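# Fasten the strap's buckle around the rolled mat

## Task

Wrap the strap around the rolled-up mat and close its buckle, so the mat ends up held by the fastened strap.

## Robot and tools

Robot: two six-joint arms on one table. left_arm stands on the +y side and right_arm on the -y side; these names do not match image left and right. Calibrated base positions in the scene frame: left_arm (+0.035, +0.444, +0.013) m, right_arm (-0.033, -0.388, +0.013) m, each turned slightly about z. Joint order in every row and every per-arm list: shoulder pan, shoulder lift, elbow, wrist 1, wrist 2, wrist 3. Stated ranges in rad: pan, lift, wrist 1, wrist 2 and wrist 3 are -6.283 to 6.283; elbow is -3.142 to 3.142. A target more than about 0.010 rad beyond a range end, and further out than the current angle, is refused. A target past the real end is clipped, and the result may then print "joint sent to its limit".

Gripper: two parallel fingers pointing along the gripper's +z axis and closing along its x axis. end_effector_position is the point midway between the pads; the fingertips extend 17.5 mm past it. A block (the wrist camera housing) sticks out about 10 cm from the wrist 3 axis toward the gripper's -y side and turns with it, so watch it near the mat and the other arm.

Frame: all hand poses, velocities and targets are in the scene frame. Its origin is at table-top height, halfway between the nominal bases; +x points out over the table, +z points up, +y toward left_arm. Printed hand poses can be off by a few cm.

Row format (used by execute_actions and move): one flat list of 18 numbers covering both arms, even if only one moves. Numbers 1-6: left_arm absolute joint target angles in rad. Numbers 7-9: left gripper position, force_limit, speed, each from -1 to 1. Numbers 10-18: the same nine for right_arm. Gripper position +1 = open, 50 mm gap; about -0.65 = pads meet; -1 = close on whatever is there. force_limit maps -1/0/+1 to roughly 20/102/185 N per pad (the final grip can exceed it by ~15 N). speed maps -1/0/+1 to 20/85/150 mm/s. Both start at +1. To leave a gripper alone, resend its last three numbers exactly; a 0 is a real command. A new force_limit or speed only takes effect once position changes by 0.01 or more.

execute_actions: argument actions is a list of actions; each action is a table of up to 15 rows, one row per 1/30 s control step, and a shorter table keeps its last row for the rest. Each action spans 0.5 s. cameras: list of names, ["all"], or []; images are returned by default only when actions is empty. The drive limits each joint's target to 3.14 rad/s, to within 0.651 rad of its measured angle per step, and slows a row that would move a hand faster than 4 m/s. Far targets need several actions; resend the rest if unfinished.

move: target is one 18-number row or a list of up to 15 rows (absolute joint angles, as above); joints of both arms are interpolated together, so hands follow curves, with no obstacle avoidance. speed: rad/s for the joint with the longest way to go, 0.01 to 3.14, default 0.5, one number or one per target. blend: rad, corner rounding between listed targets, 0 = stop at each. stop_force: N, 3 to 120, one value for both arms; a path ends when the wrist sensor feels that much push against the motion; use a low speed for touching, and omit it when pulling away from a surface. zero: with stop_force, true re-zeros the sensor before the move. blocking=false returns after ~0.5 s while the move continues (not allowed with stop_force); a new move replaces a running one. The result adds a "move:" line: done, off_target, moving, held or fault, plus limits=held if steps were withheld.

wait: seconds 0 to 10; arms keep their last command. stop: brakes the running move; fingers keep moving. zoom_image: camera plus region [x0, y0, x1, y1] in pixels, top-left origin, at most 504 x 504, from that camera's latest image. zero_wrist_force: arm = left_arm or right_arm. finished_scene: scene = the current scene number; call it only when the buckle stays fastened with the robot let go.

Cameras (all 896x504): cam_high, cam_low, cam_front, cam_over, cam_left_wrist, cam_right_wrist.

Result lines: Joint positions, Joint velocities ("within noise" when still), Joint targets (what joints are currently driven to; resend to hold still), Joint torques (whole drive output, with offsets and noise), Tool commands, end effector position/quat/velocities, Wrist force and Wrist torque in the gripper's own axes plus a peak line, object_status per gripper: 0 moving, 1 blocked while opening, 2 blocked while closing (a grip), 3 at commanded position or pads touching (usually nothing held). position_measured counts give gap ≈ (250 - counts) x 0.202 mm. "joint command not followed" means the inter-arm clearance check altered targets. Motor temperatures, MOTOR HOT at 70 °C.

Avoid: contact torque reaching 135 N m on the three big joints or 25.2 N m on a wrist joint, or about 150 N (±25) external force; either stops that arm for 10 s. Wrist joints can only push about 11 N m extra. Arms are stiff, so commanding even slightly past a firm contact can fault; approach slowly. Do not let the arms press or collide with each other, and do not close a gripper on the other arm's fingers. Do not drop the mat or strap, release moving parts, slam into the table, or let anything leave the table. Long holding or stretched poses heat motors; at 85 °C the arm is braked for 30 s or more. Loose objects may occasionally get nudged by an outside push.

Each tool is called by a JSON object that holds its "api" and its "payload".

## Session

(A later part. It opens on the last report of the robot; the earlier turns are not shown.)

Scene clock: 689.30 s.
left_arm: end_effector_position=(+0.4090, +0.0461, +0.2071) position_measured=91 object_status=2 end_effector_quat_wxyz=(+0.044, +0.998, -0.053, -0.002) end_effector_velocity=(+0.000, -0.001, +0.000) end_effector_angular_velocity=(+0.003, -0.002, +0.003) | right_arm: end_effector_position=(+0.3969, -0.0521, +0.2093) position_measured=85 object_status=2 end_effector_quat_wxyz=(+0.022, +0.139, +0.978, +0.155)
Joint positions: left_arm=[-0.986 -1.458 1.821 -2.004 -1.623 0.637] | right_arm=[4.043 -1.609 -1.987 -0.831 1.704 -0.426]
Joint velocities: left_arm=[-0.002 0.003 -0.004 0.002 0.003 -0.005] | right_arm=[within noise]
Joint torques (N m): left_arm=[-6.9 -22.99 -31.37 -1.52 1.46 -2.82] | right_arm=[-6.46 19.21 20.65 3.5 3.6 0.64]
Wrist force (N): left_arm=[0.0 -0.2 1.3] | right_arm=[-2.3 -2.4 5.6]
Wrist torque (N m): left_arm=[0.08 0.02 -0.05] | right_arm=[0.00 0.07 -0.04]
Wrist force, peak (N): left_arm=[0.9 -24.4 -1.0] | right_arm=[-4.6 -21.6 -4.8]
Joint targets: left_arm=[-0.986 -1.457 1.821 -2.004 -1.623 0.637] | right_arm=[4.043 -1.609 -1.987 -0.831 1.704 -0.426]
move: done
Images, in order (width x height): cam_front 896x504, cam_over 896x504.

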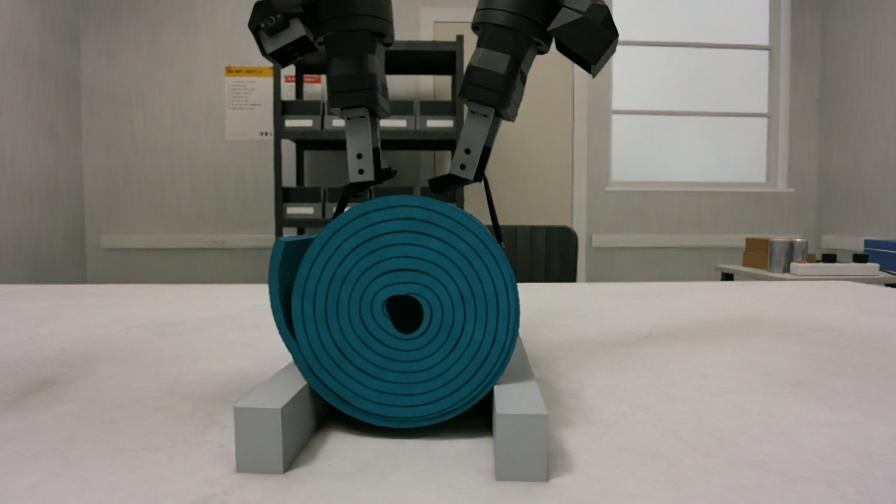

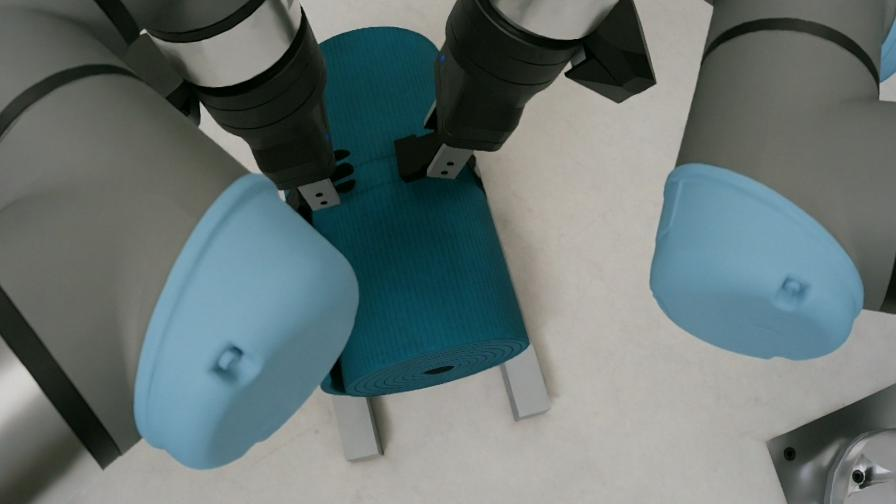

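{"api": "move", "payload": {"target": [-1.0142,-1.3907,1.7722,-1.9952,-1.6008,0.6091,-1,-0.5,-0.8,4.0427,-1.6092,-1.987,-0.8309,1.7043,-0.4258,-1,-0.5,-1], "speed": 0.1, "stop_force": 30}}

{"api": "move", "payload": {"target": [-1.0380,-1.3610,1.7178,-1.9712,-1.5997,0.5852,-1,-0.5,-0.8,4.0427,-1.6092,-1.987,-0.8309,1.7043,-0.4258,-1,-0.5,-1], "speed": 0.03, "stop_force": 20, "cameras": ["cam_front","cam_low","cam_left_wrist"]}}

{"api": "zoom_image", "payload": {"camera": "cam_front", "region": [340, 150, 480, 220]}}

{"api": "zoom_image", "payload": {"camera": "cam_low", "region": [490, 160, 580, 210]}}

Scene clock: 714.27 s.
left_arm: end_effector_position=(+0.4115, +0.0221, +0.1928) position_measured=91 object_status=2 end_effector_quat_wxyz=(+0.026, +0.998, -0.052, -0.001) | right_arm: end_effector_position=(+0.3969, -0.0522, +0.2093) position_measured=85 object_status=2 end_effector_quat_wxyz=(+0.022, +0.139, +0.978, +0.155)
Joint positions: left_arm=[-1.014 -1.391 1.772 -1.995 -1.601 0.609] | right_arm=[4.043 -1.609 -1.987 -0.831 1.704 -0.426]
Joint torques (N m): left_arm=[9.88 -43.39 -16.95 -5.69 -1.6 2.35] | right_arm=[-5.93 24.72 18.22 3.39 3.4 0.55]
Wrist force (N): left_arm=[-0.6 -0.4 0.6] | right_arm=[-2.1 -2.3 5.5]
Wrist torque (N m): left_arm=[0.13 0.02 0.01] | right_arm=[0.02 0.03 -0.04]
Wrist force, peak (N): left_arm=[-0.3 -0.5 1.5] | right_arm=[-2.4 -2.6 5.9]
Joint targets: left_arm=[-1.014 -1.391 1.772 -1.995 -1.601 0.609] | right_arm=[4.043 -1.609 -1.987 -0.831 1.704 -0.426]
move: done

Scene clock: 716.27 s.
left_arm: end_effector_position=(+0.4102, +0.0092, +0.1966) position_measured=91 object_status=2 end_effector_quat_wxyz=(+0.026, +0.998, -0.052, -0.001) | right_arm: end_effector_position=(+0.3969, -0.0522, +0.2093) position_measured=85 object_status=2 end_effector_quat_wxyz=(+0.022, +0.139, +0.978, +0.155)
Joint positions: left_arm=[-1.028 -1.374 1.741 -1.981 -1.6 0.596] | right_arm=[4.043 -1.609 -1.987 -0.831 1.704 -0.426]
Joint torques (N m): left_arm=[0.22 -39.18 -19.06 -7.88 -5.01 2.35] | right_arm=[12.25 26.52 34.06 8.01 3.35 0.55]
Wrist force (N): left_arm=[1.6 -21.8 -10.2] | right_arm=[-3.3 -16.5 -2.6]
Wrist torque (N m): left_arm=[0.19 -0.10 0.04] | right_arm=[-0.23 0.05 -0.05]
Wrist force, peak (N): left_arm=[1.0 -30.3 -8.1] | right_arm=[-3.5 -20.5 -4.4]
Joint targets: left_arm=[-1.028 -1.374 1.741 -1.981 -1.600 0.596] | right_arm=[4.043 -1.609 -1.987 -0.831 1.704 -0.426]
move: contact (left_arm); left_arm: the elbow is farthest, 0.024 rad from its target
Images, in order (width x height): cam_low 896x504, cam_front 896x504, cam_left_wrist 896x504.

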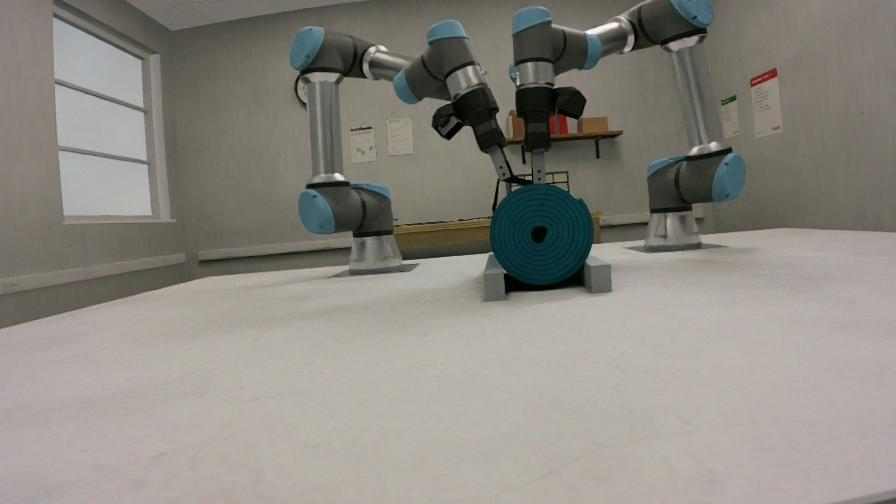

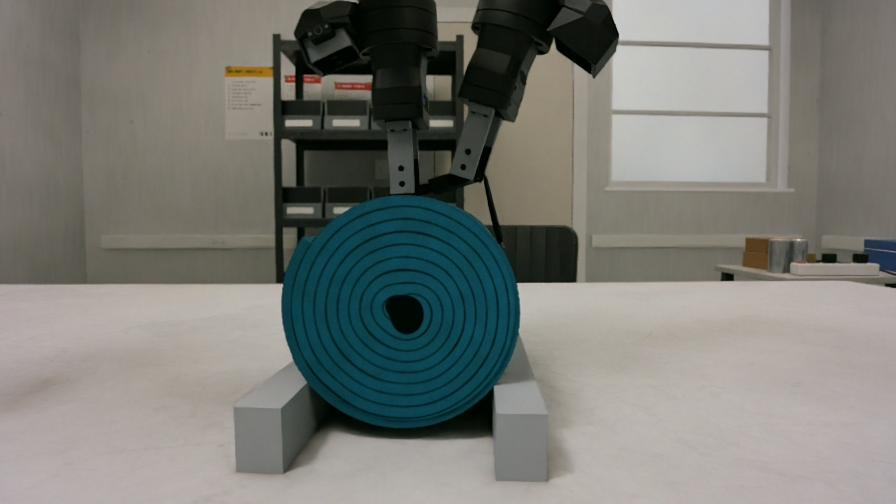

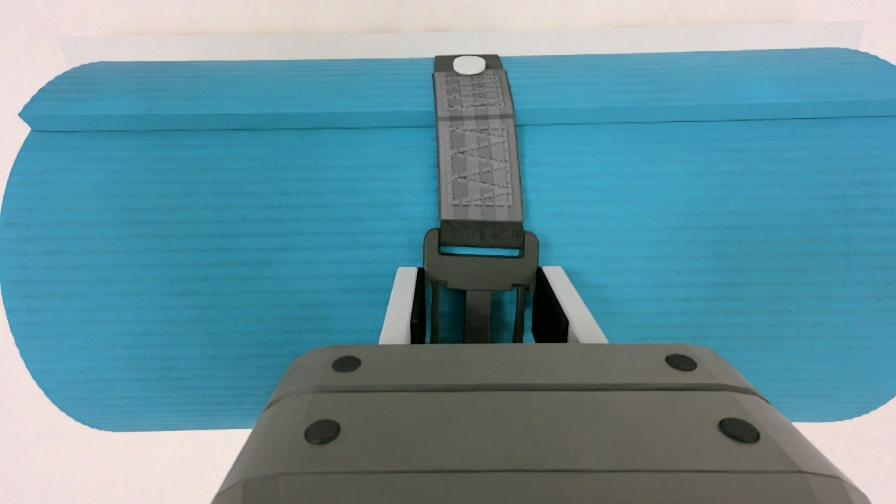

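Scaled by 3.600.

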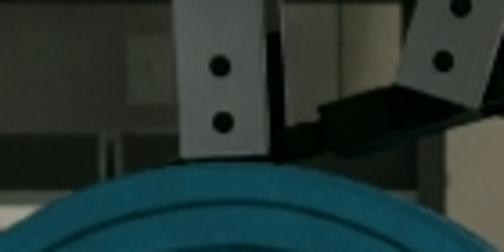

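Scaled by 5.600.

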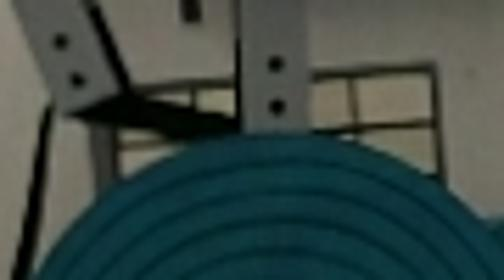

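{"api": "move", "payload": {"target": [-1.0233,-1.3798,1.7475,-1.9816,-1.6004,0.6001,-1,-0.5,-0.8,4.0427,-1.6092,-1.987,-0.8309,1.7043,-0.4258,-1,-0.5,-1], "speed": 0.05}}

{"api": "move", "payload": {"target": [-1.0380,-1.3628,1.7142,-1.9658,-1.5997,0.5852,-1,-0.5,-0.8,4.0427,-1.6092,-1.987,-0.8309,1.7043,-0.4258,-1,-0.5,-1], "speed": 0.03, "stop_force": 20, "cameras": ["cam_front"]}}

{"api": "zoom_image", "payload": {"camera": "cam_front", "region": [340, 150, 480, 220]}}

Scene clock: 727.40 s.
left_arm: end_effector_position=(+0.4109, +0.0131, +0.1970) position_measured=91 object_status=2 end_effector_quat_wxyz=(+0.026, +0.998, -0.053, -0.001) | right_arm: end_effector_position=(+0.3969, -0.0521, +0.2093) position_measured=85 object_status=2 end_effector_quat_wxyz=(+0.022, +0.138, +0.978, +0.155)
Joint positions: left_arm=[-1.023 -1.38 1.748 -1.982 -1.6 0.6] | right_arm=[4.043 -1.609 -1.987 -0.831 1.704 -0.426]
Joint torques (N m): left_arm=[2.85 -36.38 -24.6 -5.91 -1.67 1.61] | right_arm=[-1.6 30.54 28.39 4.17 3.41 0.47]
Wrist force (N): left_arm=[-1.2 -1.3 1.4] | right_arm=[-1.9 -1.5 5.1]
Wrist torque (N m): left_arm=[0.11 0.12 -0.10] | right_arm=[0.16 0.00 -0.04]
Wrist force, peak (N): left_arm=[1.5 -22.1 -10.3] | right_arm=[-3.2 -17.0 -2.5]
Joint targets: left_arm=[-1.023 -1.380 1.748 -1.982 -1.600 0.600] | right_arm=[4.043 -1.609 -1.987 -0.831 1.704 -0.426]
move: done

Scene clock: 728.57 s.
left_arm: end_effector_position=(+0.4106, +0.0109, +0.1978) position_measured=91 object_status=2 end_effector_quat_wxyz=(+0.026, +0.998, -0.052, -0.001) | right_arm: end_effector_position=(+0.3969, -0.0522, +0.2093) position_measured=85 object_status=2 end_effector_quat_wxyz=(+0.022, +0.139, +0.978, +0.155)
Joint positions: left_arm=[-1.026 -1.377 1.742 -1.979 -1.6 0.598] | right_arm=[4.043 -1.609 -1.987 -0.831 1.704 -0.426]
Joint torques (N m): left_arm=[0.96 -47.35 -25.4 -9.85 -4.56 2.46] | right_arm=[12.86 31.83 19.86 8.27 3.46 0.51]
Wrist force (N): left_arm=[0.2 -18.3 4.9] | right_arm=[-3.1 -17.1 -3.9]
Wrist torque (N m): left_arm=[0.05 0.12 0.00] | right_arm=[-0.10 -0.03 -0.03]
Wrist force, peak (N): left_arm=[0.3 -25.4 6.4] | right_arm=[-4.2 -21.8 -8.0]
Joint targets: left_arm=[-1.026 -1.377 1.742 -1.979 -1.600 0.598] | right_arm=[4.043 -1.609 -1.987 -0.831 1.704 -0.426]
move: contact (left_arm); left_arm: the elbow is farthest, 0.028 rad from its target
Images, in order (width x height): cam_front 896x504.

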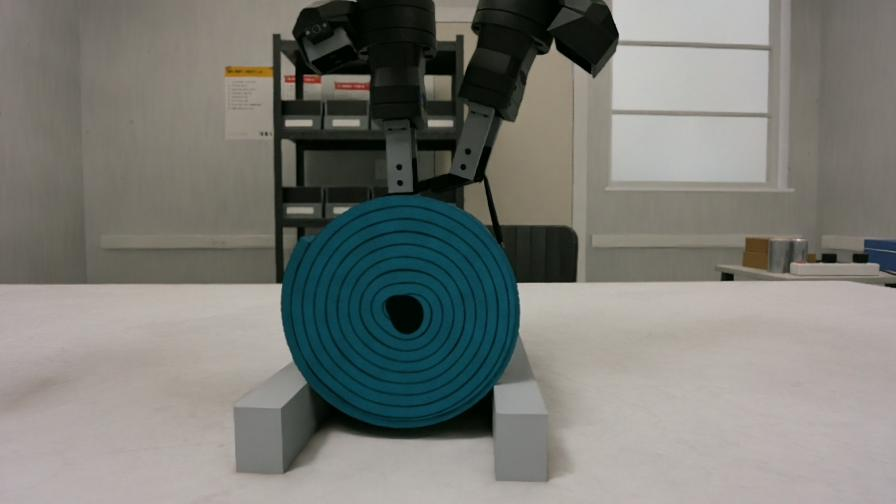

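Scaled by 3.600.

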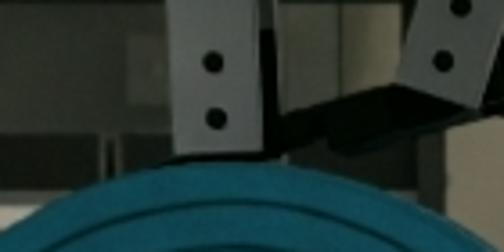

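{"api": "move", "payload": {"target": [-1.038,-1.3619,1.7160,-1.9685,-1.5997,0.5852,-1,-0.5,-0.8,4.0427,-1.6092,-1.987,-0.8309,1.7043,-0.4258,-1,-0.5,-1], "speed": 0.03, "stop_force": 50, "zero": false, "cameras": ["cam_front","cam_right_wrist","cam_left_wrist"]}}

{"api": "zoom_image", "payload": {"camera": "cam_front", "region": [340, 150, 480, 220]}}

Scene clock: 739.10 s.
left_arm: end_effector_position=(+0.4090, -0.0008, +0.2006) position_measured=91 object_status=2 end_effector_quat_wxyz=(+0.026, +0.998, -0.052, -0.001) | right_arm: end_effector_position=(+0.3969, -0.0522, +0.2093) position_measured=85 object_status=2 end_effector_quat_wxyz=(+0.022, +0.139, +0.978, +0.155)
Joint positions: left_arm=[-1.038 -1.362 1.716 -1.968 -1.6 0.585] | right_arm=[4.043 -1.609 -1.987 -0.831 1.704 -0.426]
Joint torques (N m): left_arm=[-1.06 -46.11 -25.97 -10.08 -2.6 2.22] | right_arm=[13.59 26.01 41.33 7.06 5.95 0.45]
Wrist force (N): left_arm=[0.3 -25.1 3.2] | right_arm=[-3.3 -20.4 -0.6]
Wrist torque (N m): left_arm=[0.09 -0.05 0.13] | right_arm=[0.26 -0.18 -0.21]
Wrist force, peak (N): left_arm=[1.6 -50.1 -6.9] | right_arm=[-7.0 -37.6 -14.6]
Joint targets: left_arm=[-1.038 -1.362 1.716 -1.968 -1.600 0.585] | right_arm=[4.043 -1.609 -1.987 -0.831 1.704 -0.426]
move: done
Images, in order (width x height): cam_front 896x504, cam_left_wrist 896x504, cam_right_wrist 896x504.

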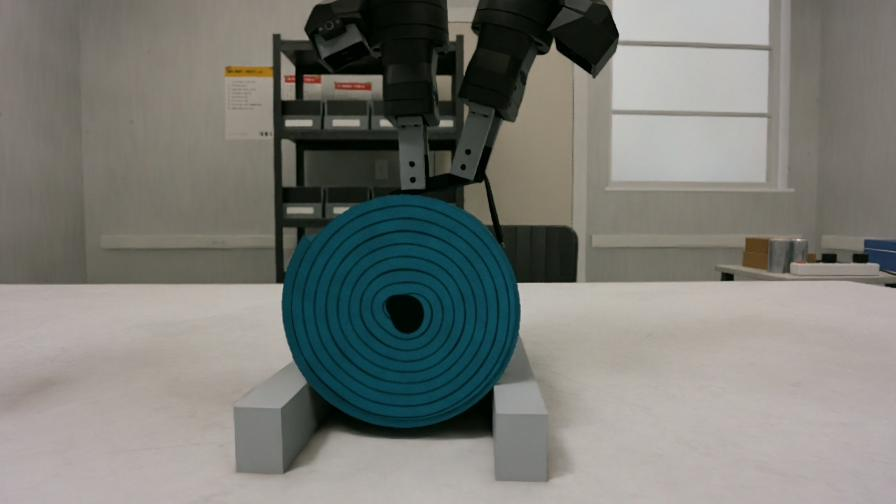

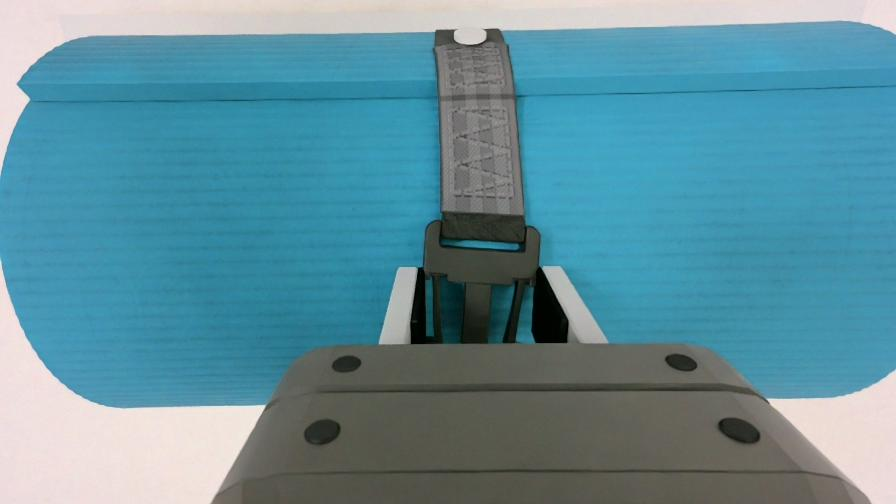

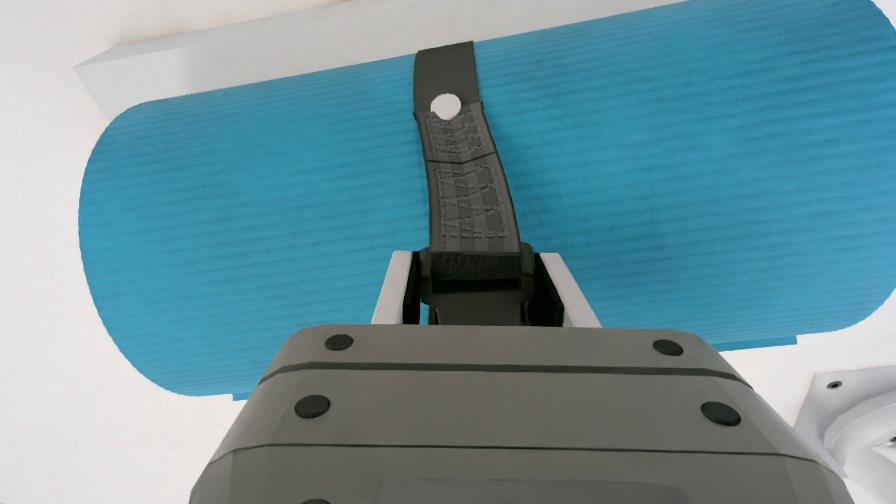

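Scaled by 3.600.

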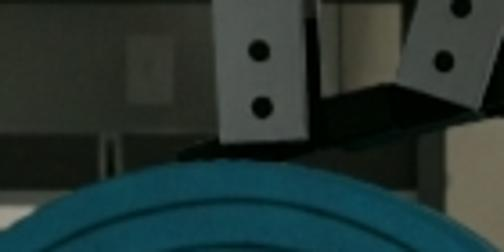

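{"api": "move", "payload": {"target": [[-1.038,-1.3619,1.7160,-1.9685,-1.5997,0.5852,0.8,-0.5,-0.8,4.0427,-1.6092,-1.987,-0.8309,1.7043,-0.4258,-1,-0.5,-1],[-1.0220,-1.3812,1.7527,-1.9854,-1.6004,0.6013,0.8,-0.5,-0.8,4.0427,-1.6092,-1.987,-0.8309,1.7043,-0.4258,-1,-0.5,-1]], "speed": 0.06, "cameras": ["cam_front","cam_left_wrist"]}}

{"api": "zoom_image", "payload": {"camera": "cam_front", "region": [340, 150, 480, 220]}}

{"api": "zoom_image", "payload": {"camera": "cam_left_wrist", "region": [340, 150, 620, 350]}}

Scene clock: 758.40 s.
left_arm: end_effector_position=(+0.4110, +0.0146, +0.1958) position_measured=32 object_status=3 end_effector_quat_wxyz=(+0.026, +0.998, -0.052, -0.001) | right_arm: end_effector_position=(+0.3969, -0.0522, +0.2093) position_measured=85 object_status=2 end_effector_quat_wxyz=(+0.022, +0.139, +0.978, +0.155)
Joint positions: left_arm=[-1.022 -1.381 1.753 -1.986 -1.6 0.602] | right_arm=[4.043 -1.609 -1.987 -0.831 1.704 -0.426]
Joint torques (N m): left_arm=[-5.54 -30.25 -30.65 -2.45 -1.33 -0.48] | right_arm=[-8.7 35.48 29.34 3.14 -2.42 0.43]
Wrist force (N): left_arm=[-0.6 1.9 0.1] | right_arm=[-1.2 3.8 10.4]
Wrist torque (N m): left_arm=[0.33 0.09 -0.08] | right_arm=[0.49 0.07 -0.07]
Wrist force, peak (N): left_arm=[0.5 -25.5 3.1] | right_arm=[-3.5 -20.6 -0.8]
Joint targets: left_arm=[-1.022 -1.381 1.753 -1.985 -1.600 0.601] | right_arm=[4.043 -1.609 -1.987 -0.831 1.704 -0.426]
move: done
Images, in order (width x height): cam_front 896x504, cam_left_wrist 896x504.

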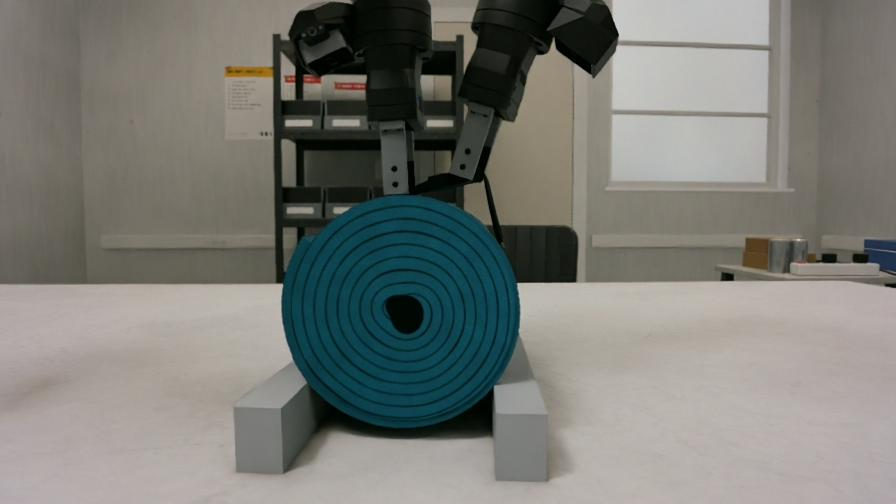

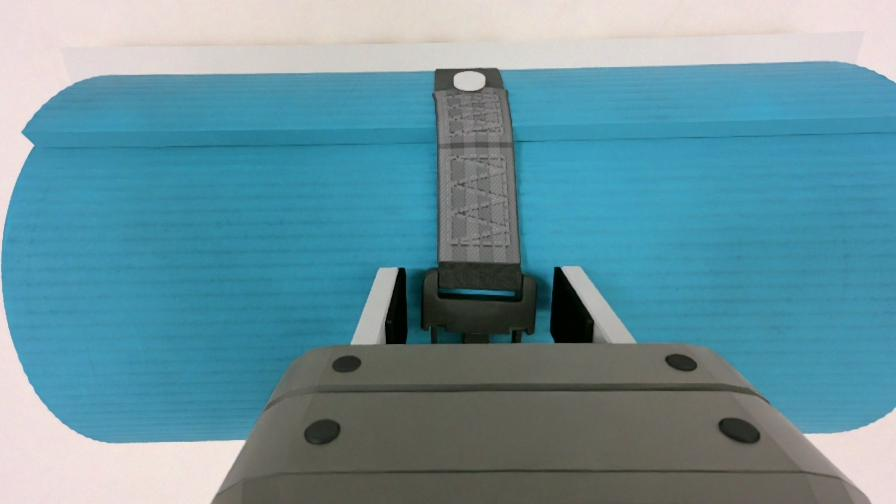

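Scaled by 3.600.

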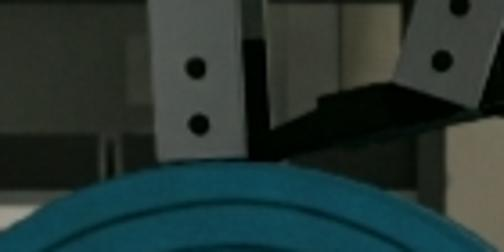

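Scaled by 1.800.

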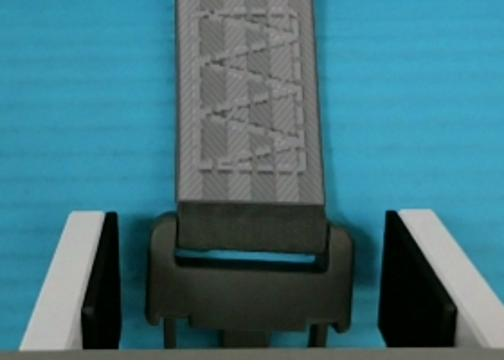

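{"api": "move", "payload": {"target": [[-1.0220,-1.3812,1.7527,-1.9854,-1.6004,0.6013,-1,-0.2,-0.8,4.0427,-1.6092,-1.987,-0.8309,1.7043,-0.4258,-1,-0.5,-1]]}}

{"api": "move", "payload": {"target": [-1.0415,-1.3562,1.7063,-1.9645,-1.5997,0.5818,-1,-0.2,-0.8,4.0427,-1.6092,-1.987,-0.8309,1.7043,-0.4258,-1,-0.5,-1], "speed": 0.03, "stop_force": 65, "cameras": ["cam_front","cam_left_wrist"]}}

{"api": "zoom_image", "payload": {"camera": "cam_front", "region": [340, 150, 480, 220]}}

Scene clock: 762.93 s.
left_arm: end_effector_position=(+0.4109, +0.0145, +0.1957) position_measured=88 object_status=2 end_effector_quat_wxyz=(+0.026, +0.998, -0.052, -0.001) | right_arm: end_effector_position=(+0.3969, -0.0522, +0.2093) position_measured=85 object_status=2 end_effector_quat_wxyz=(+0.022, +0.139, +0.978, +0.155)
Joint positions: left_arm=[-1.022 -1.381 1.753 -1.985 -1.6 0.601] | right_arm=[4.043 -1.609 -1.987 -0.831 1.704 -0.426]
Joint torques (N m): left_arm=[-4.71 -26.77 -31.38 -4.19 1.47 -2.61] | right_arm=[-2.31 39.48 20.97 3.11 1.42 0.25]
Wrist force (N): left_arm=[-5.9 -0.7 0.1] | right_arm=[-6.8 2.2 9.5]
Wrist torque (N m): left_arm=[0.32 0.04 0.10] | right_arm=[0.45 -0.08 0.05]
Wrist force, peak (N): left_arm=[-6.1 -0.9 0.0] | right_arm=[-6.8 2.1 9.9]
Joint targets: left_arm=[-1.022 -1.381 1.753 -1.985 -1.600 0.601] | right_arm=[4.043 -1.609 -1.987 -0.831 1.704 -0.426]
move: done

Scene clock: 765.57 s.
left_arm: end_effector_position=(+0.4088, -0.0046, +0.2015) position_measured=88 object_status=2 end_effector_quat_wxyz=(+0.026, +0.998, -0.052, -0.002) | right_arm: end_effector_position=(+0.3969, -0.0522, +0.2093) position_measured=85 object_status=2 end_effector_quat_wxyz=(+0.022, +0.139, +0.978, +0.155)
Joint positions: left_arm=[-1.042 -1.356 1.706 -1.964 -1.6 0.582] | right_arm=[4.043 -1.609 -1.987 -0.831 1.704 -0.426]
Joint torques (N m): left_arm=[1.38 -19.41 -19.77 -14.49 -2.91 1.71] | right_arm=[27.33 20.09 35.86 6.17 11.15 0.32]
Wrist force (N): left_arm=[-28.8 -47.1 -43.8] | right_arm=[-35.8 -17.6 3.7]
Wrist torque (N m): left_arm=[0.59 0.43 0.84] | right_arm=[0.13 -0.79 0.31]
Wrist force, peak (N): left_arm=[-30.9 -52.4 -42.7] | right_arm=[-38.1 -21.3 1.4]
Joint targets: left_arm=[-1.041 -1.356 1.706 -1.964 -1.600 0.582] | right_arm=[4.043 -1.609 -1.987 -0.831 1.704 -0.426]
move: done
Images, in order (width x height): cam_front 896x504, cam_left_wrist 896x504.

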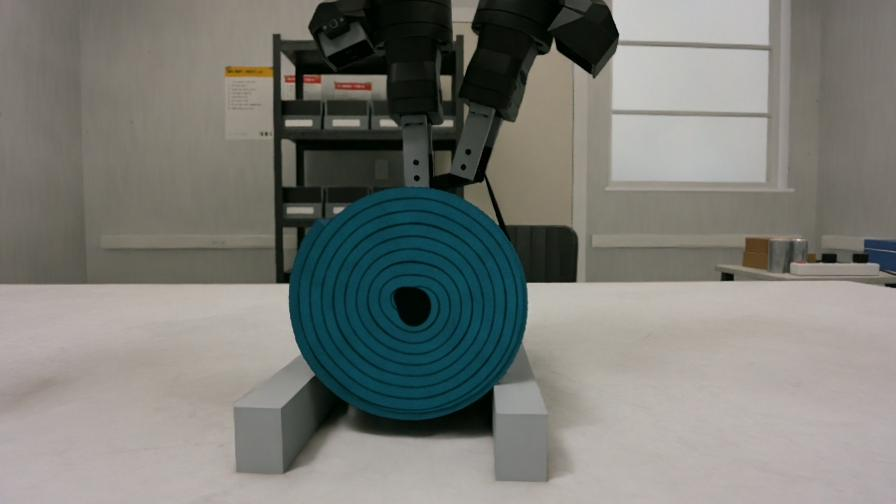

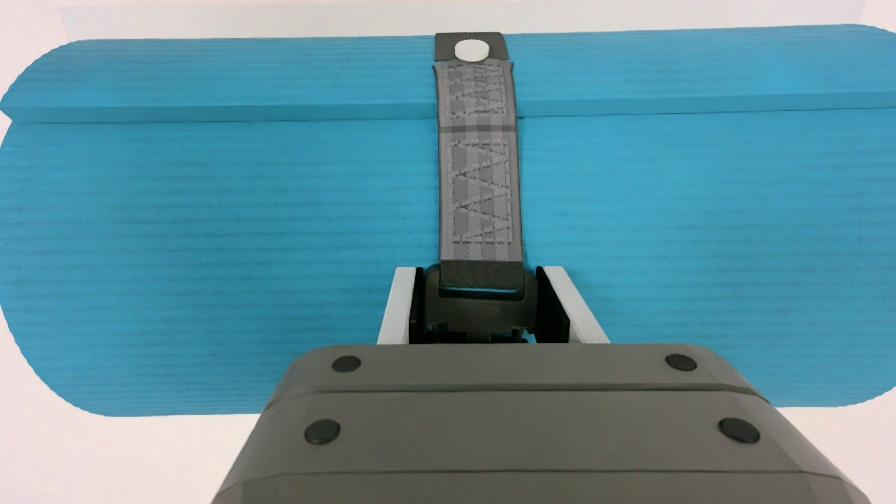

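Scaled by 3.600.

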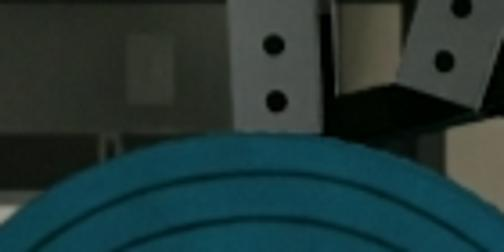

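{"api": "zoom_image", "payload": {"camera": "cam_left_wrist", "region": [390, 250, 570, 350]}}

Scaled by 2.800.

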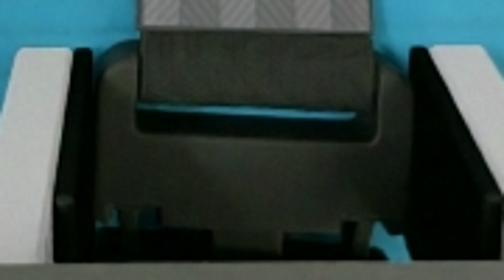

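{"api": "move", "payload": {"target": [-1.0374,-1.3645,1.7203,-1.9702,-1.5997,0.5859,-1,-0.2,-0.8,4.0511,-1.6291,-1.9752,-0.8217,1.7019,-0.4177,-1,-0.5,-1], "speed": 0.02, "cameras": ["cam_front","cam_left_wrist","cam_low"]}}

{"api": "zoom_image", "payload": {"camera": "cam_left_wrist", "region": [390, 250, 570, 350]}}

{"api": "zoom_image", "payload": {"camera": "cam_front", "region": [340, 150, 480, 220]}}

Scene clock: 791.07 s.
left_arm: end_effector_position=(+0.4087, +0.0007, +0.2001) position_measured=88 object_status=2 end_effector_quat_wxyz=(+0.026, +0.998, -0.052, -0.001) | right_arm: end_effector_position=(+0.3993, -0.0434, +0.2061) position_measured=85 object_status=2 end_effector_quat_wxyz=(+0.022, +0.138, +0.978, +0.155)
Joint positions: left_arm=[-1.037 -1.364 1.721 -1.97 -1.6 0.586] | right_arm=[4.051 -1.629 -1.975 -0.822 1.702 -0.418]
Joint torques (N m): left_arm=[-13.15 -46.2 -40.76 -14.34 -6.21 2.08] | right_arm=[12.29 25.03 37.43 10.41 1.68 1.23]
Wrist force (N): left_arm=[2.4 -39.5 5.6] | right_arm=[-5.4 -27.8 -12.7]
Wrist torque (N m): left_arm=[0.50 0.26 0.05] | right_arm=[0.37 0.15 -0.26]
Wrist force, peak (N): left_arm=[-29.2 -47.1 -43.7] | right_arm=[-36.1 -17.6 4.0]
Joint targets: left_arm=[-1.037 -1.364 1.720 -1.970 -1.600 0.586] | right_arm=[4.051 -1.629 -1.975 -0.822 1.702 -0.418]
move: done
Images, in order (width x height): cam_low 896x504, cam_front 896x504, cam_left_wrist 896x504.

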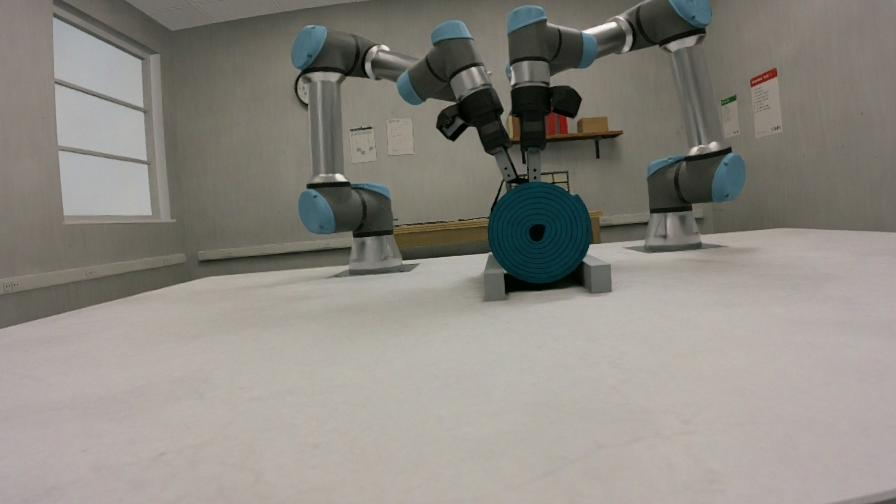

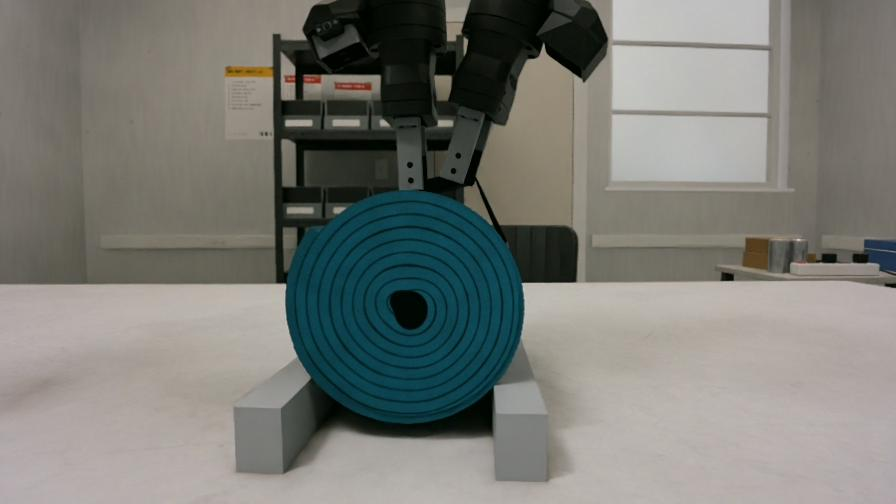

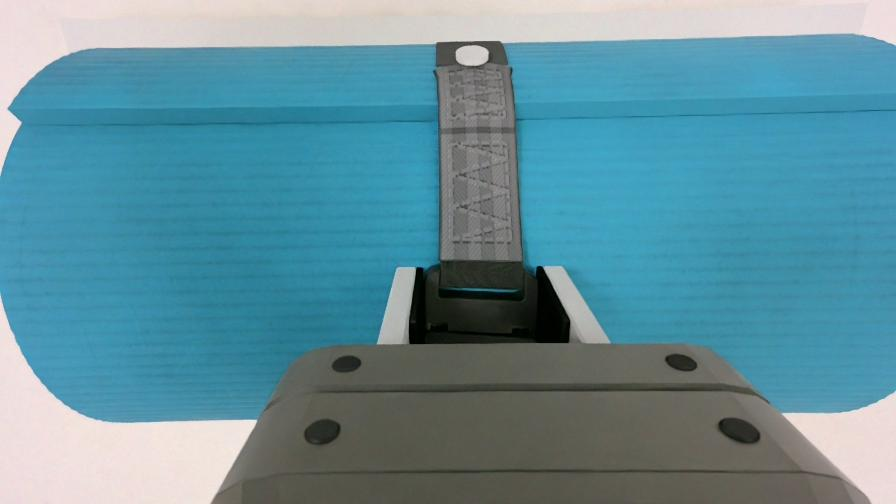

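Scaled by 2.800.

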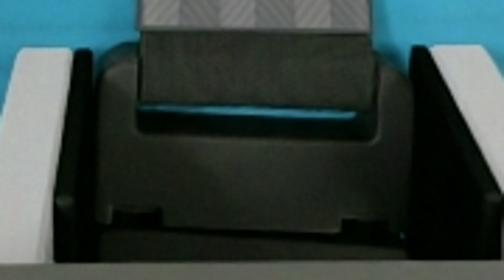

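Scaled by 3.600.

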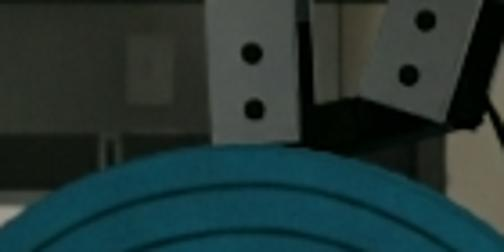

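{"api": "move", "payload": {"target": [-1.0374,-1.3645,1.7203,-1.9702,-1.5997,0.5859,-1,-0.2,-0.8,4.0530,-1.6340,-1.9723,-0.8195,1.7013,-0.4158,-1,-0.5,-1], "speed": 0.02, "cameras": ["cam_left_wrist","cam_right_wrist"]}}

{"api": "zoom_image", "payload": {"camera": "cam_left_wrist", "region": [390, 250, 570, 350]}}

{"api": "zoom_image", "payload": {"camera": "cam_right_wrist", "region": [380, 230, 580, 340]}}

Scene clock: 796.73 s.
left_arm: end_effector_position=(+0.4083, +0.0013, +0.1998) position_measured=88 object_status=2 end_effector_quat_wxyz=(+0.025, +0.998, -0.052, -0.002) | right_arm: end_effector_position=(+0.4000, -0.0414, +0.2053) position_measured=85 object_status=2 end_effector_quat_wxyz=(+0.022, +0.139, +0.978, +0.155)
Joint positions: left_arm=[-1.037 -1.364 1.72 -1.967 -1.6 0.586] | right_arm=[4.053 -1.634 -1.972 -0.82 1.701 -0.416]
Joint torques (N m): left_arm=[-25.74 -48.47 -44.73 -14.6 -11.09 -2.39] | right_arm=[21.95 15.07 46.13 14.95 3.02 1.72]
Wrist force (N): left_arm=[11.0 -61.3 14.9] | right_arm=[-0.9 -47.8 -27.5]
Wrist torque (N m): left_arm=[0.82 0.36 0.00] | right_arm=[0.84 0.45 -0.45]
Wrist force, peak (N): left_arm=[11.0 -61.3 14.9] | right_arm=[-0.8 -47.7 -27.7]
Joint targets: left_arm=[-1.037 -1.364 1.720 -1.970 -1.600 0.586] | right_arm=[4.053 -1.634 -1.972 -0.819 1.701 -0.416]
move: done
Images, in order (width x height): cam_left_wrist 896x504, cam_right_wrist 896x504.

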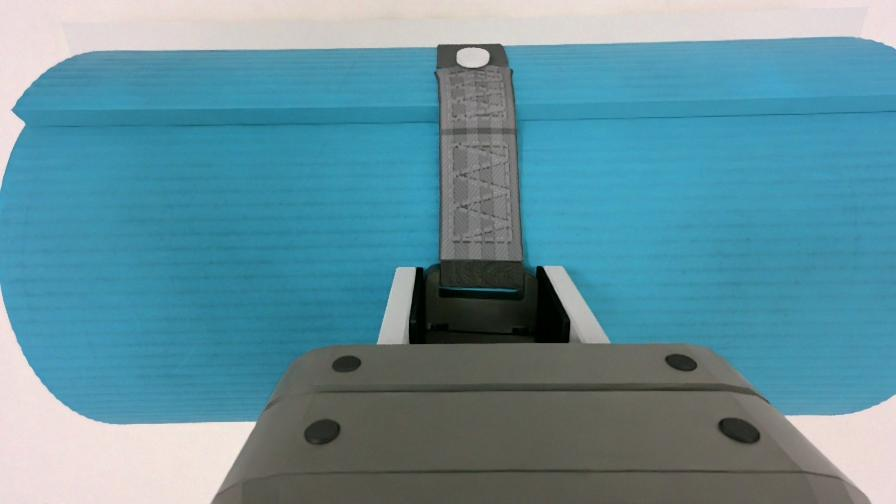

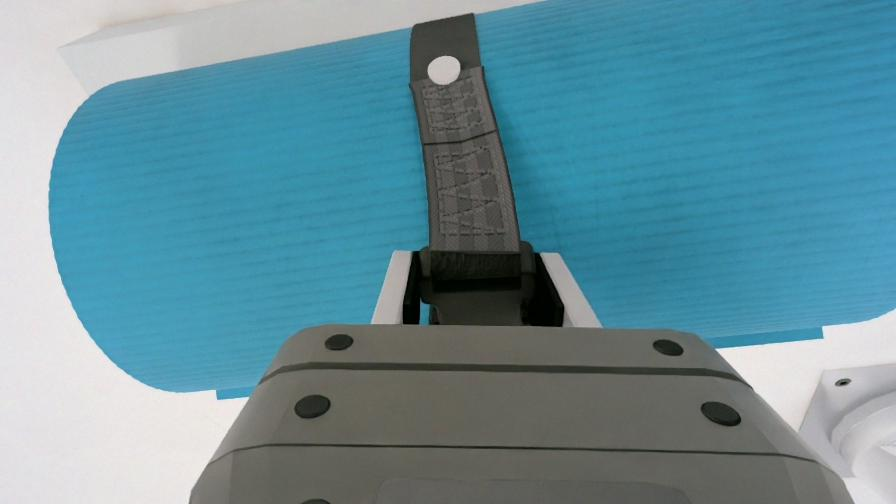

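Scaled by 2.800.

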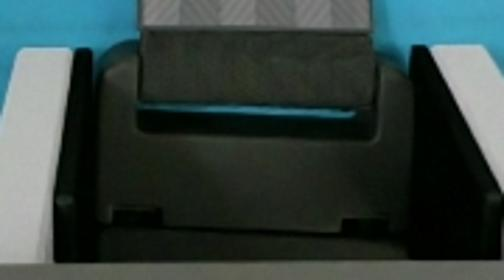

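Scaled by 2.520.

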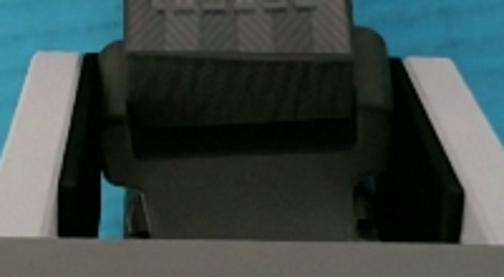

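{"api": "move", "payload": {"target": [-1.0374,-1.3596,1.7303,-1.9851,-1.5997,0.5859,-1,-0.2,-0.8,4.0511,-1.6356,-1.9850,-0.8054,1.7019,-0.4177,-1,-0.5,-1], "speed": 0.03}}

{"api": "move", "payload": {"target": [-1.0374,-1.3596,1.7303,-1.9851,-1.5997,0.5859,-1,-0.2,-0.8,4.0511,-1.6356,-1.9850,-0.8054,1.7019,-0.4177,0.7,-0.5,-1], "cameras": ["cam_front","cam_right_wrist"]}}

{"api": "zoom_image", "payload": {"camera": "cam_right_wrist", "region": [380, 230, 580, 340]}}

Scene clock: 806.63 s.
left_arm: end_effector_position=(+0.4086, +0.0005, +0.1944) position_measured=88 object_status=2 end_effector_quat_wxyz=(+0.026, +0.998, -0.052, -0.001) | right_arm: end_effector_position=(+0.3992, -0.0436, +0.2002) position_measured=85 object_status=2 end_effector_quat_wxyz=(+0.022, +0.138, +0.978, +0.155)
Joint positions: left_arm=[-1.037 -1.36 1.73 -1.985 -1.6 0.586] | right_arm=[4.051 -1.636 -1.985 -0.805 1.702 -0.418]
Joint torques (N m): left_arm=[-22.31 20.42 -8.84 -10.29 -2.12 -2.34] | right_arm=[4.85 21.11 26.78 2.46 7.54 -0.51]
Wrist force (N): left_arm=[-25.5 -58.3 -83.4] | right_arm=[-18.9 -8.1 0.2]
Wrist torque (N m): left_arm=[0.60 0.23 0.95] | right_arm=[0.05 0.04 -0.39]
Wrist force, peak (N): left_arm=[-25.5 -58.3 -83.4] | right_arm=[-0.8 -47.9 -27.4]
Joint targets: left_arm=[-1.037 -1.360 1.730 -1.985 -1.600 0.586] | right_arm=[4.051 -1.636 -1.985 -0.805 1.702 -0.418]
move: done

Scene clock: 807.23 s.
left_arm: end_effector_position=(+0.4087, +0.0006, +0.1942) position_measured=88 object_status=2 end_effector_quat_wxyz=(+0.026, +0.998, -0.052, -0.001) | right_arm: end_effector_position=(+0.3992, -0.0436, +0.2003) position_measured=48 object_status=0 end_effector_quat_wxyz=(+0.022, +0.138, +0.978, +0.155)
Joint positions: left_arm=[-1.037 -1.359 1.73 -1.985 -1.6 0.586] | right_arm=[4.051 -1.636 -1.985 -0.805 1.702 -0.418]
Joint torques (N m): left_arm=[-13.43 -5.37 -5.62 -4.06 -4.41 -2.27] | right_arm=[3.49 33.59 31.73 2.38 -2.46 1.09]
Wrist force (N): left_arm=[-8.5 -37.4 -59.6] | right_arm=[-0.3 0.3 -0.7]
Wrist torque (N m): left_arm=[0.44 0.27 -0.09] | right_arm=[0.00 0.01 0.03]
Wrist force, peak (N): left_arm=[-26.0 -57.7 -84.3] | right_arm=[-19.1 -7.0 0.6]
Joint targets: left_arm=[-1.037 -1.360 1.730 -1.985 -1.600 0.586] | right_arm=[4.051 -1.636 -1.985 -0.805 1.702 -0.418]
move: done
Images, in order (width x height): cam_front 896x504, cam_right_wrist 896x504.

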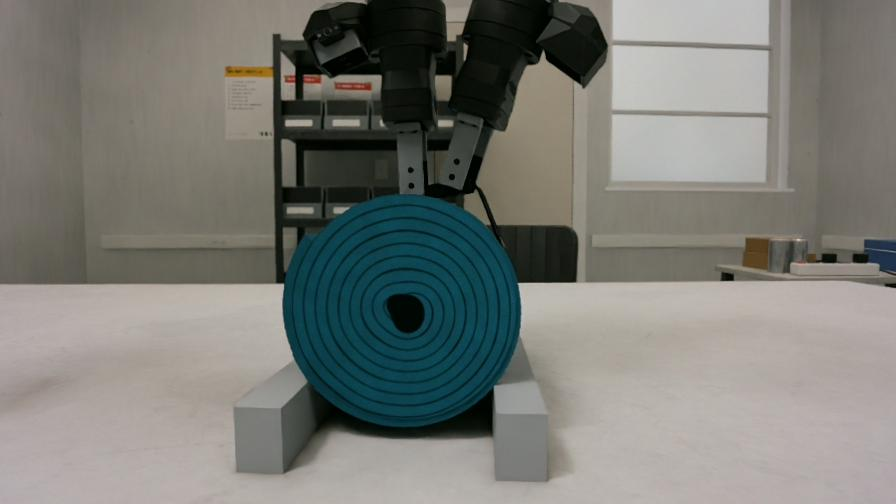

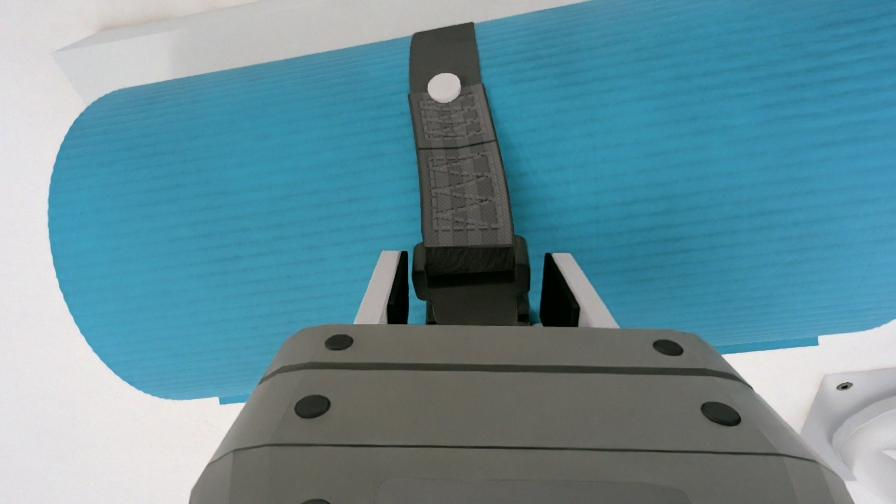

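Scaled by 2.520.

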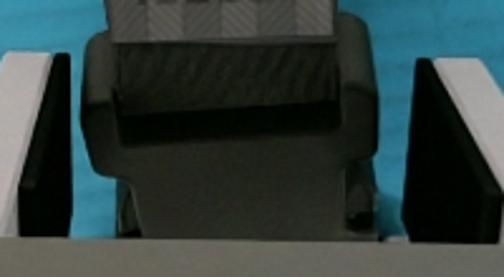

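{"api": "move", "payload": {"target": [-1.0374,-1.3645,1.7203,-1.9702,-1.5997,0.5859,-1,-0.2,-0.8,4.0511,-1.6356,-1.985,-0.8054,1.7019,-0.4177,0.7,-0.5,-1], "speed": 0.05}}

{"api": "move", "payload": {"target": [-1.0374,-1.3645,1.7203,-1.9702,-1.5997,0.5859,0.6,-0.5,-0.8,4.0511,-1.6356,-1.985,-0.8054,1.7019,-0.4177,0.7,-0.5,-1], "cameras": ["cam_front","cam_over","cam_low"]}}

Scene clock: 827.47 s.
left_arm: end_effector_position=(+0.4087, +0.0006, +0.2002) position_measured=88 object_status=2 end_effector_quat_wxyz=(+0.026, +0.998, -0.052, -0.001) | right_arm: end_effector_position=(+0.3992, -0.0436, +0.2003) position_measured=48 object_status=3 end_effector_quat_wxyz=(+0.022, +0.138, +0.978, +0.155)
Joint positions: left_arm=[-1.037 -1.365 1.72 -1.97 -1.6 0.586] | right_arm=[4.051 -1.636 -1.985 -0.805 1.702 -0.418]
Joint torques (N m): left_arm=[-6.88 -46.04 -26.66 -6.38 0.68 -2.32] | right_arm=[-5.35 35.52 31.4 2.44 -2.48 1.07]
Wrist force (N): left_arm=[0.0 -3.1 8.6] | right_arm=[-0.2 0.3 -0.8]
Wrist torque (N m): left_arm=[0.55 0.14 -0.14] | right_arm=[0.01 -0.01 0.03]
Wrist force, peak (N): left_arm=[-8.3 -37.5 -60.1] | right_arm=[-0.2 0.4 -1.0]
Joint targets: left_arm=[-1.037 -1.364 1.720 -1.970 -1.600 0.586] | right_arm=[4.051 -1.636 -1.985 -0.805 1.702 -0.418]
move: done

Scene clock: 827.97 s.
left_arm: end_effector_position=(+0.4087, +0.0006, +0.2002) position_measured=63 object_status=3 end_effector_quat_wxyz=(+0.026, +0.998, -0.052, -0.001) | right_arm: end_effector_position=(+0.3992, -0.0436, +0.2003) position_measured=48 object_status=3 end_effector_quat_wxyz=(+0.022, +0.139, +0.978, +0.155)
Joint positions: left_arm=[-1.037 -1.365 1.72 -1.97 -1.6 0.586] | right_arm=[4.051 -1.636 -1.985 -0.805 1.702 -0.418]
Joint torques (N m): left_arm=[-5.43 -33.4 -16.87 -4.64 0.7 -2.34] | right_arm=[-5.47 34.82 31.61 2.39 -2.51 1.08]
Wrist force (N): left_arm=[-0.9 2.5 -0.2] | right_arm=[-0.2 0.5 -0.9]
Wrist torque (N m): left_arm=[0.44 0.13 -0.07] | right_arm=[0.05 0.00 0.03]
Wrist force, peak (N): left_arm=[-0.2 -3.4 8.5] | right_arm=[-0.3 0.4 -0.9]
Joint targets: left_arm=[-1.037 -1.364 1.720 -1.970 -1.600 0.586] | right_arm=[4.051 -1.636 -1.985 -0.805 1.702 -0.418]
move: done
Images, in order (width x height): cam_low 896x504, cam_front 896x504, cam_over 896x504.

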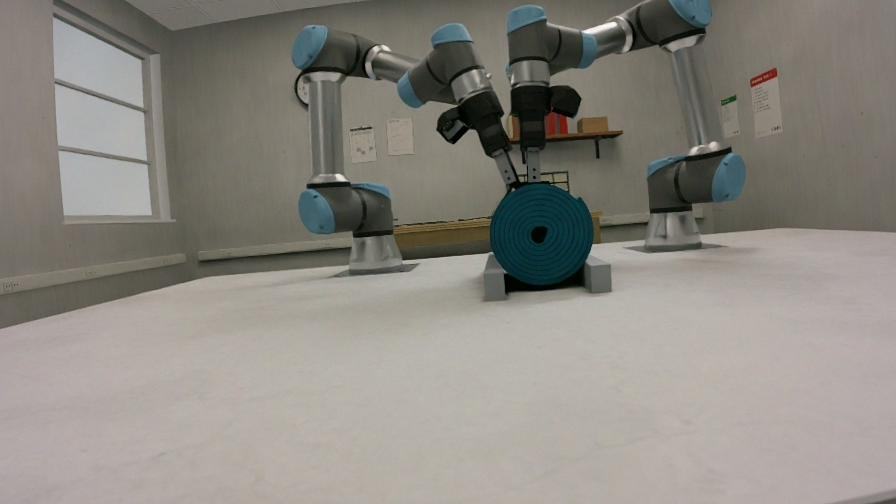

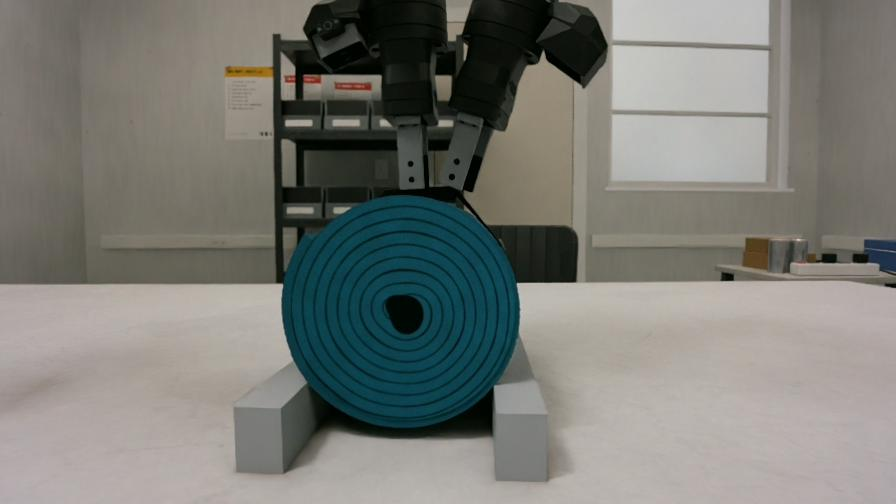

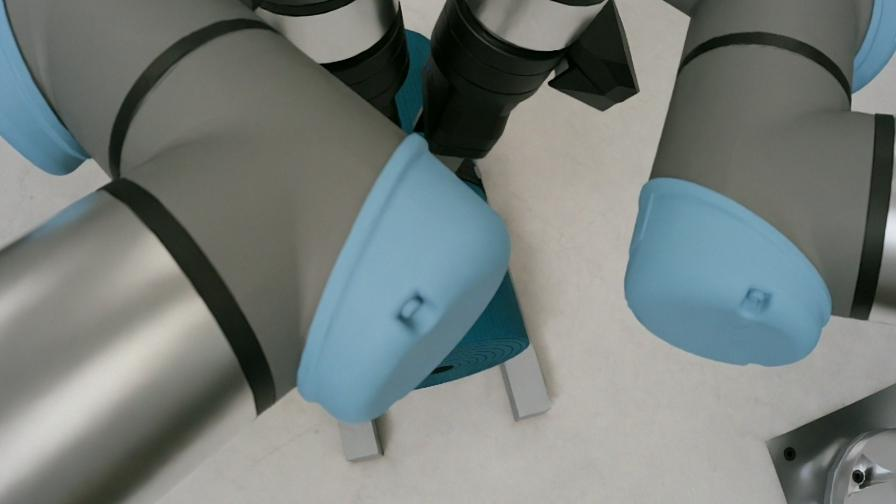

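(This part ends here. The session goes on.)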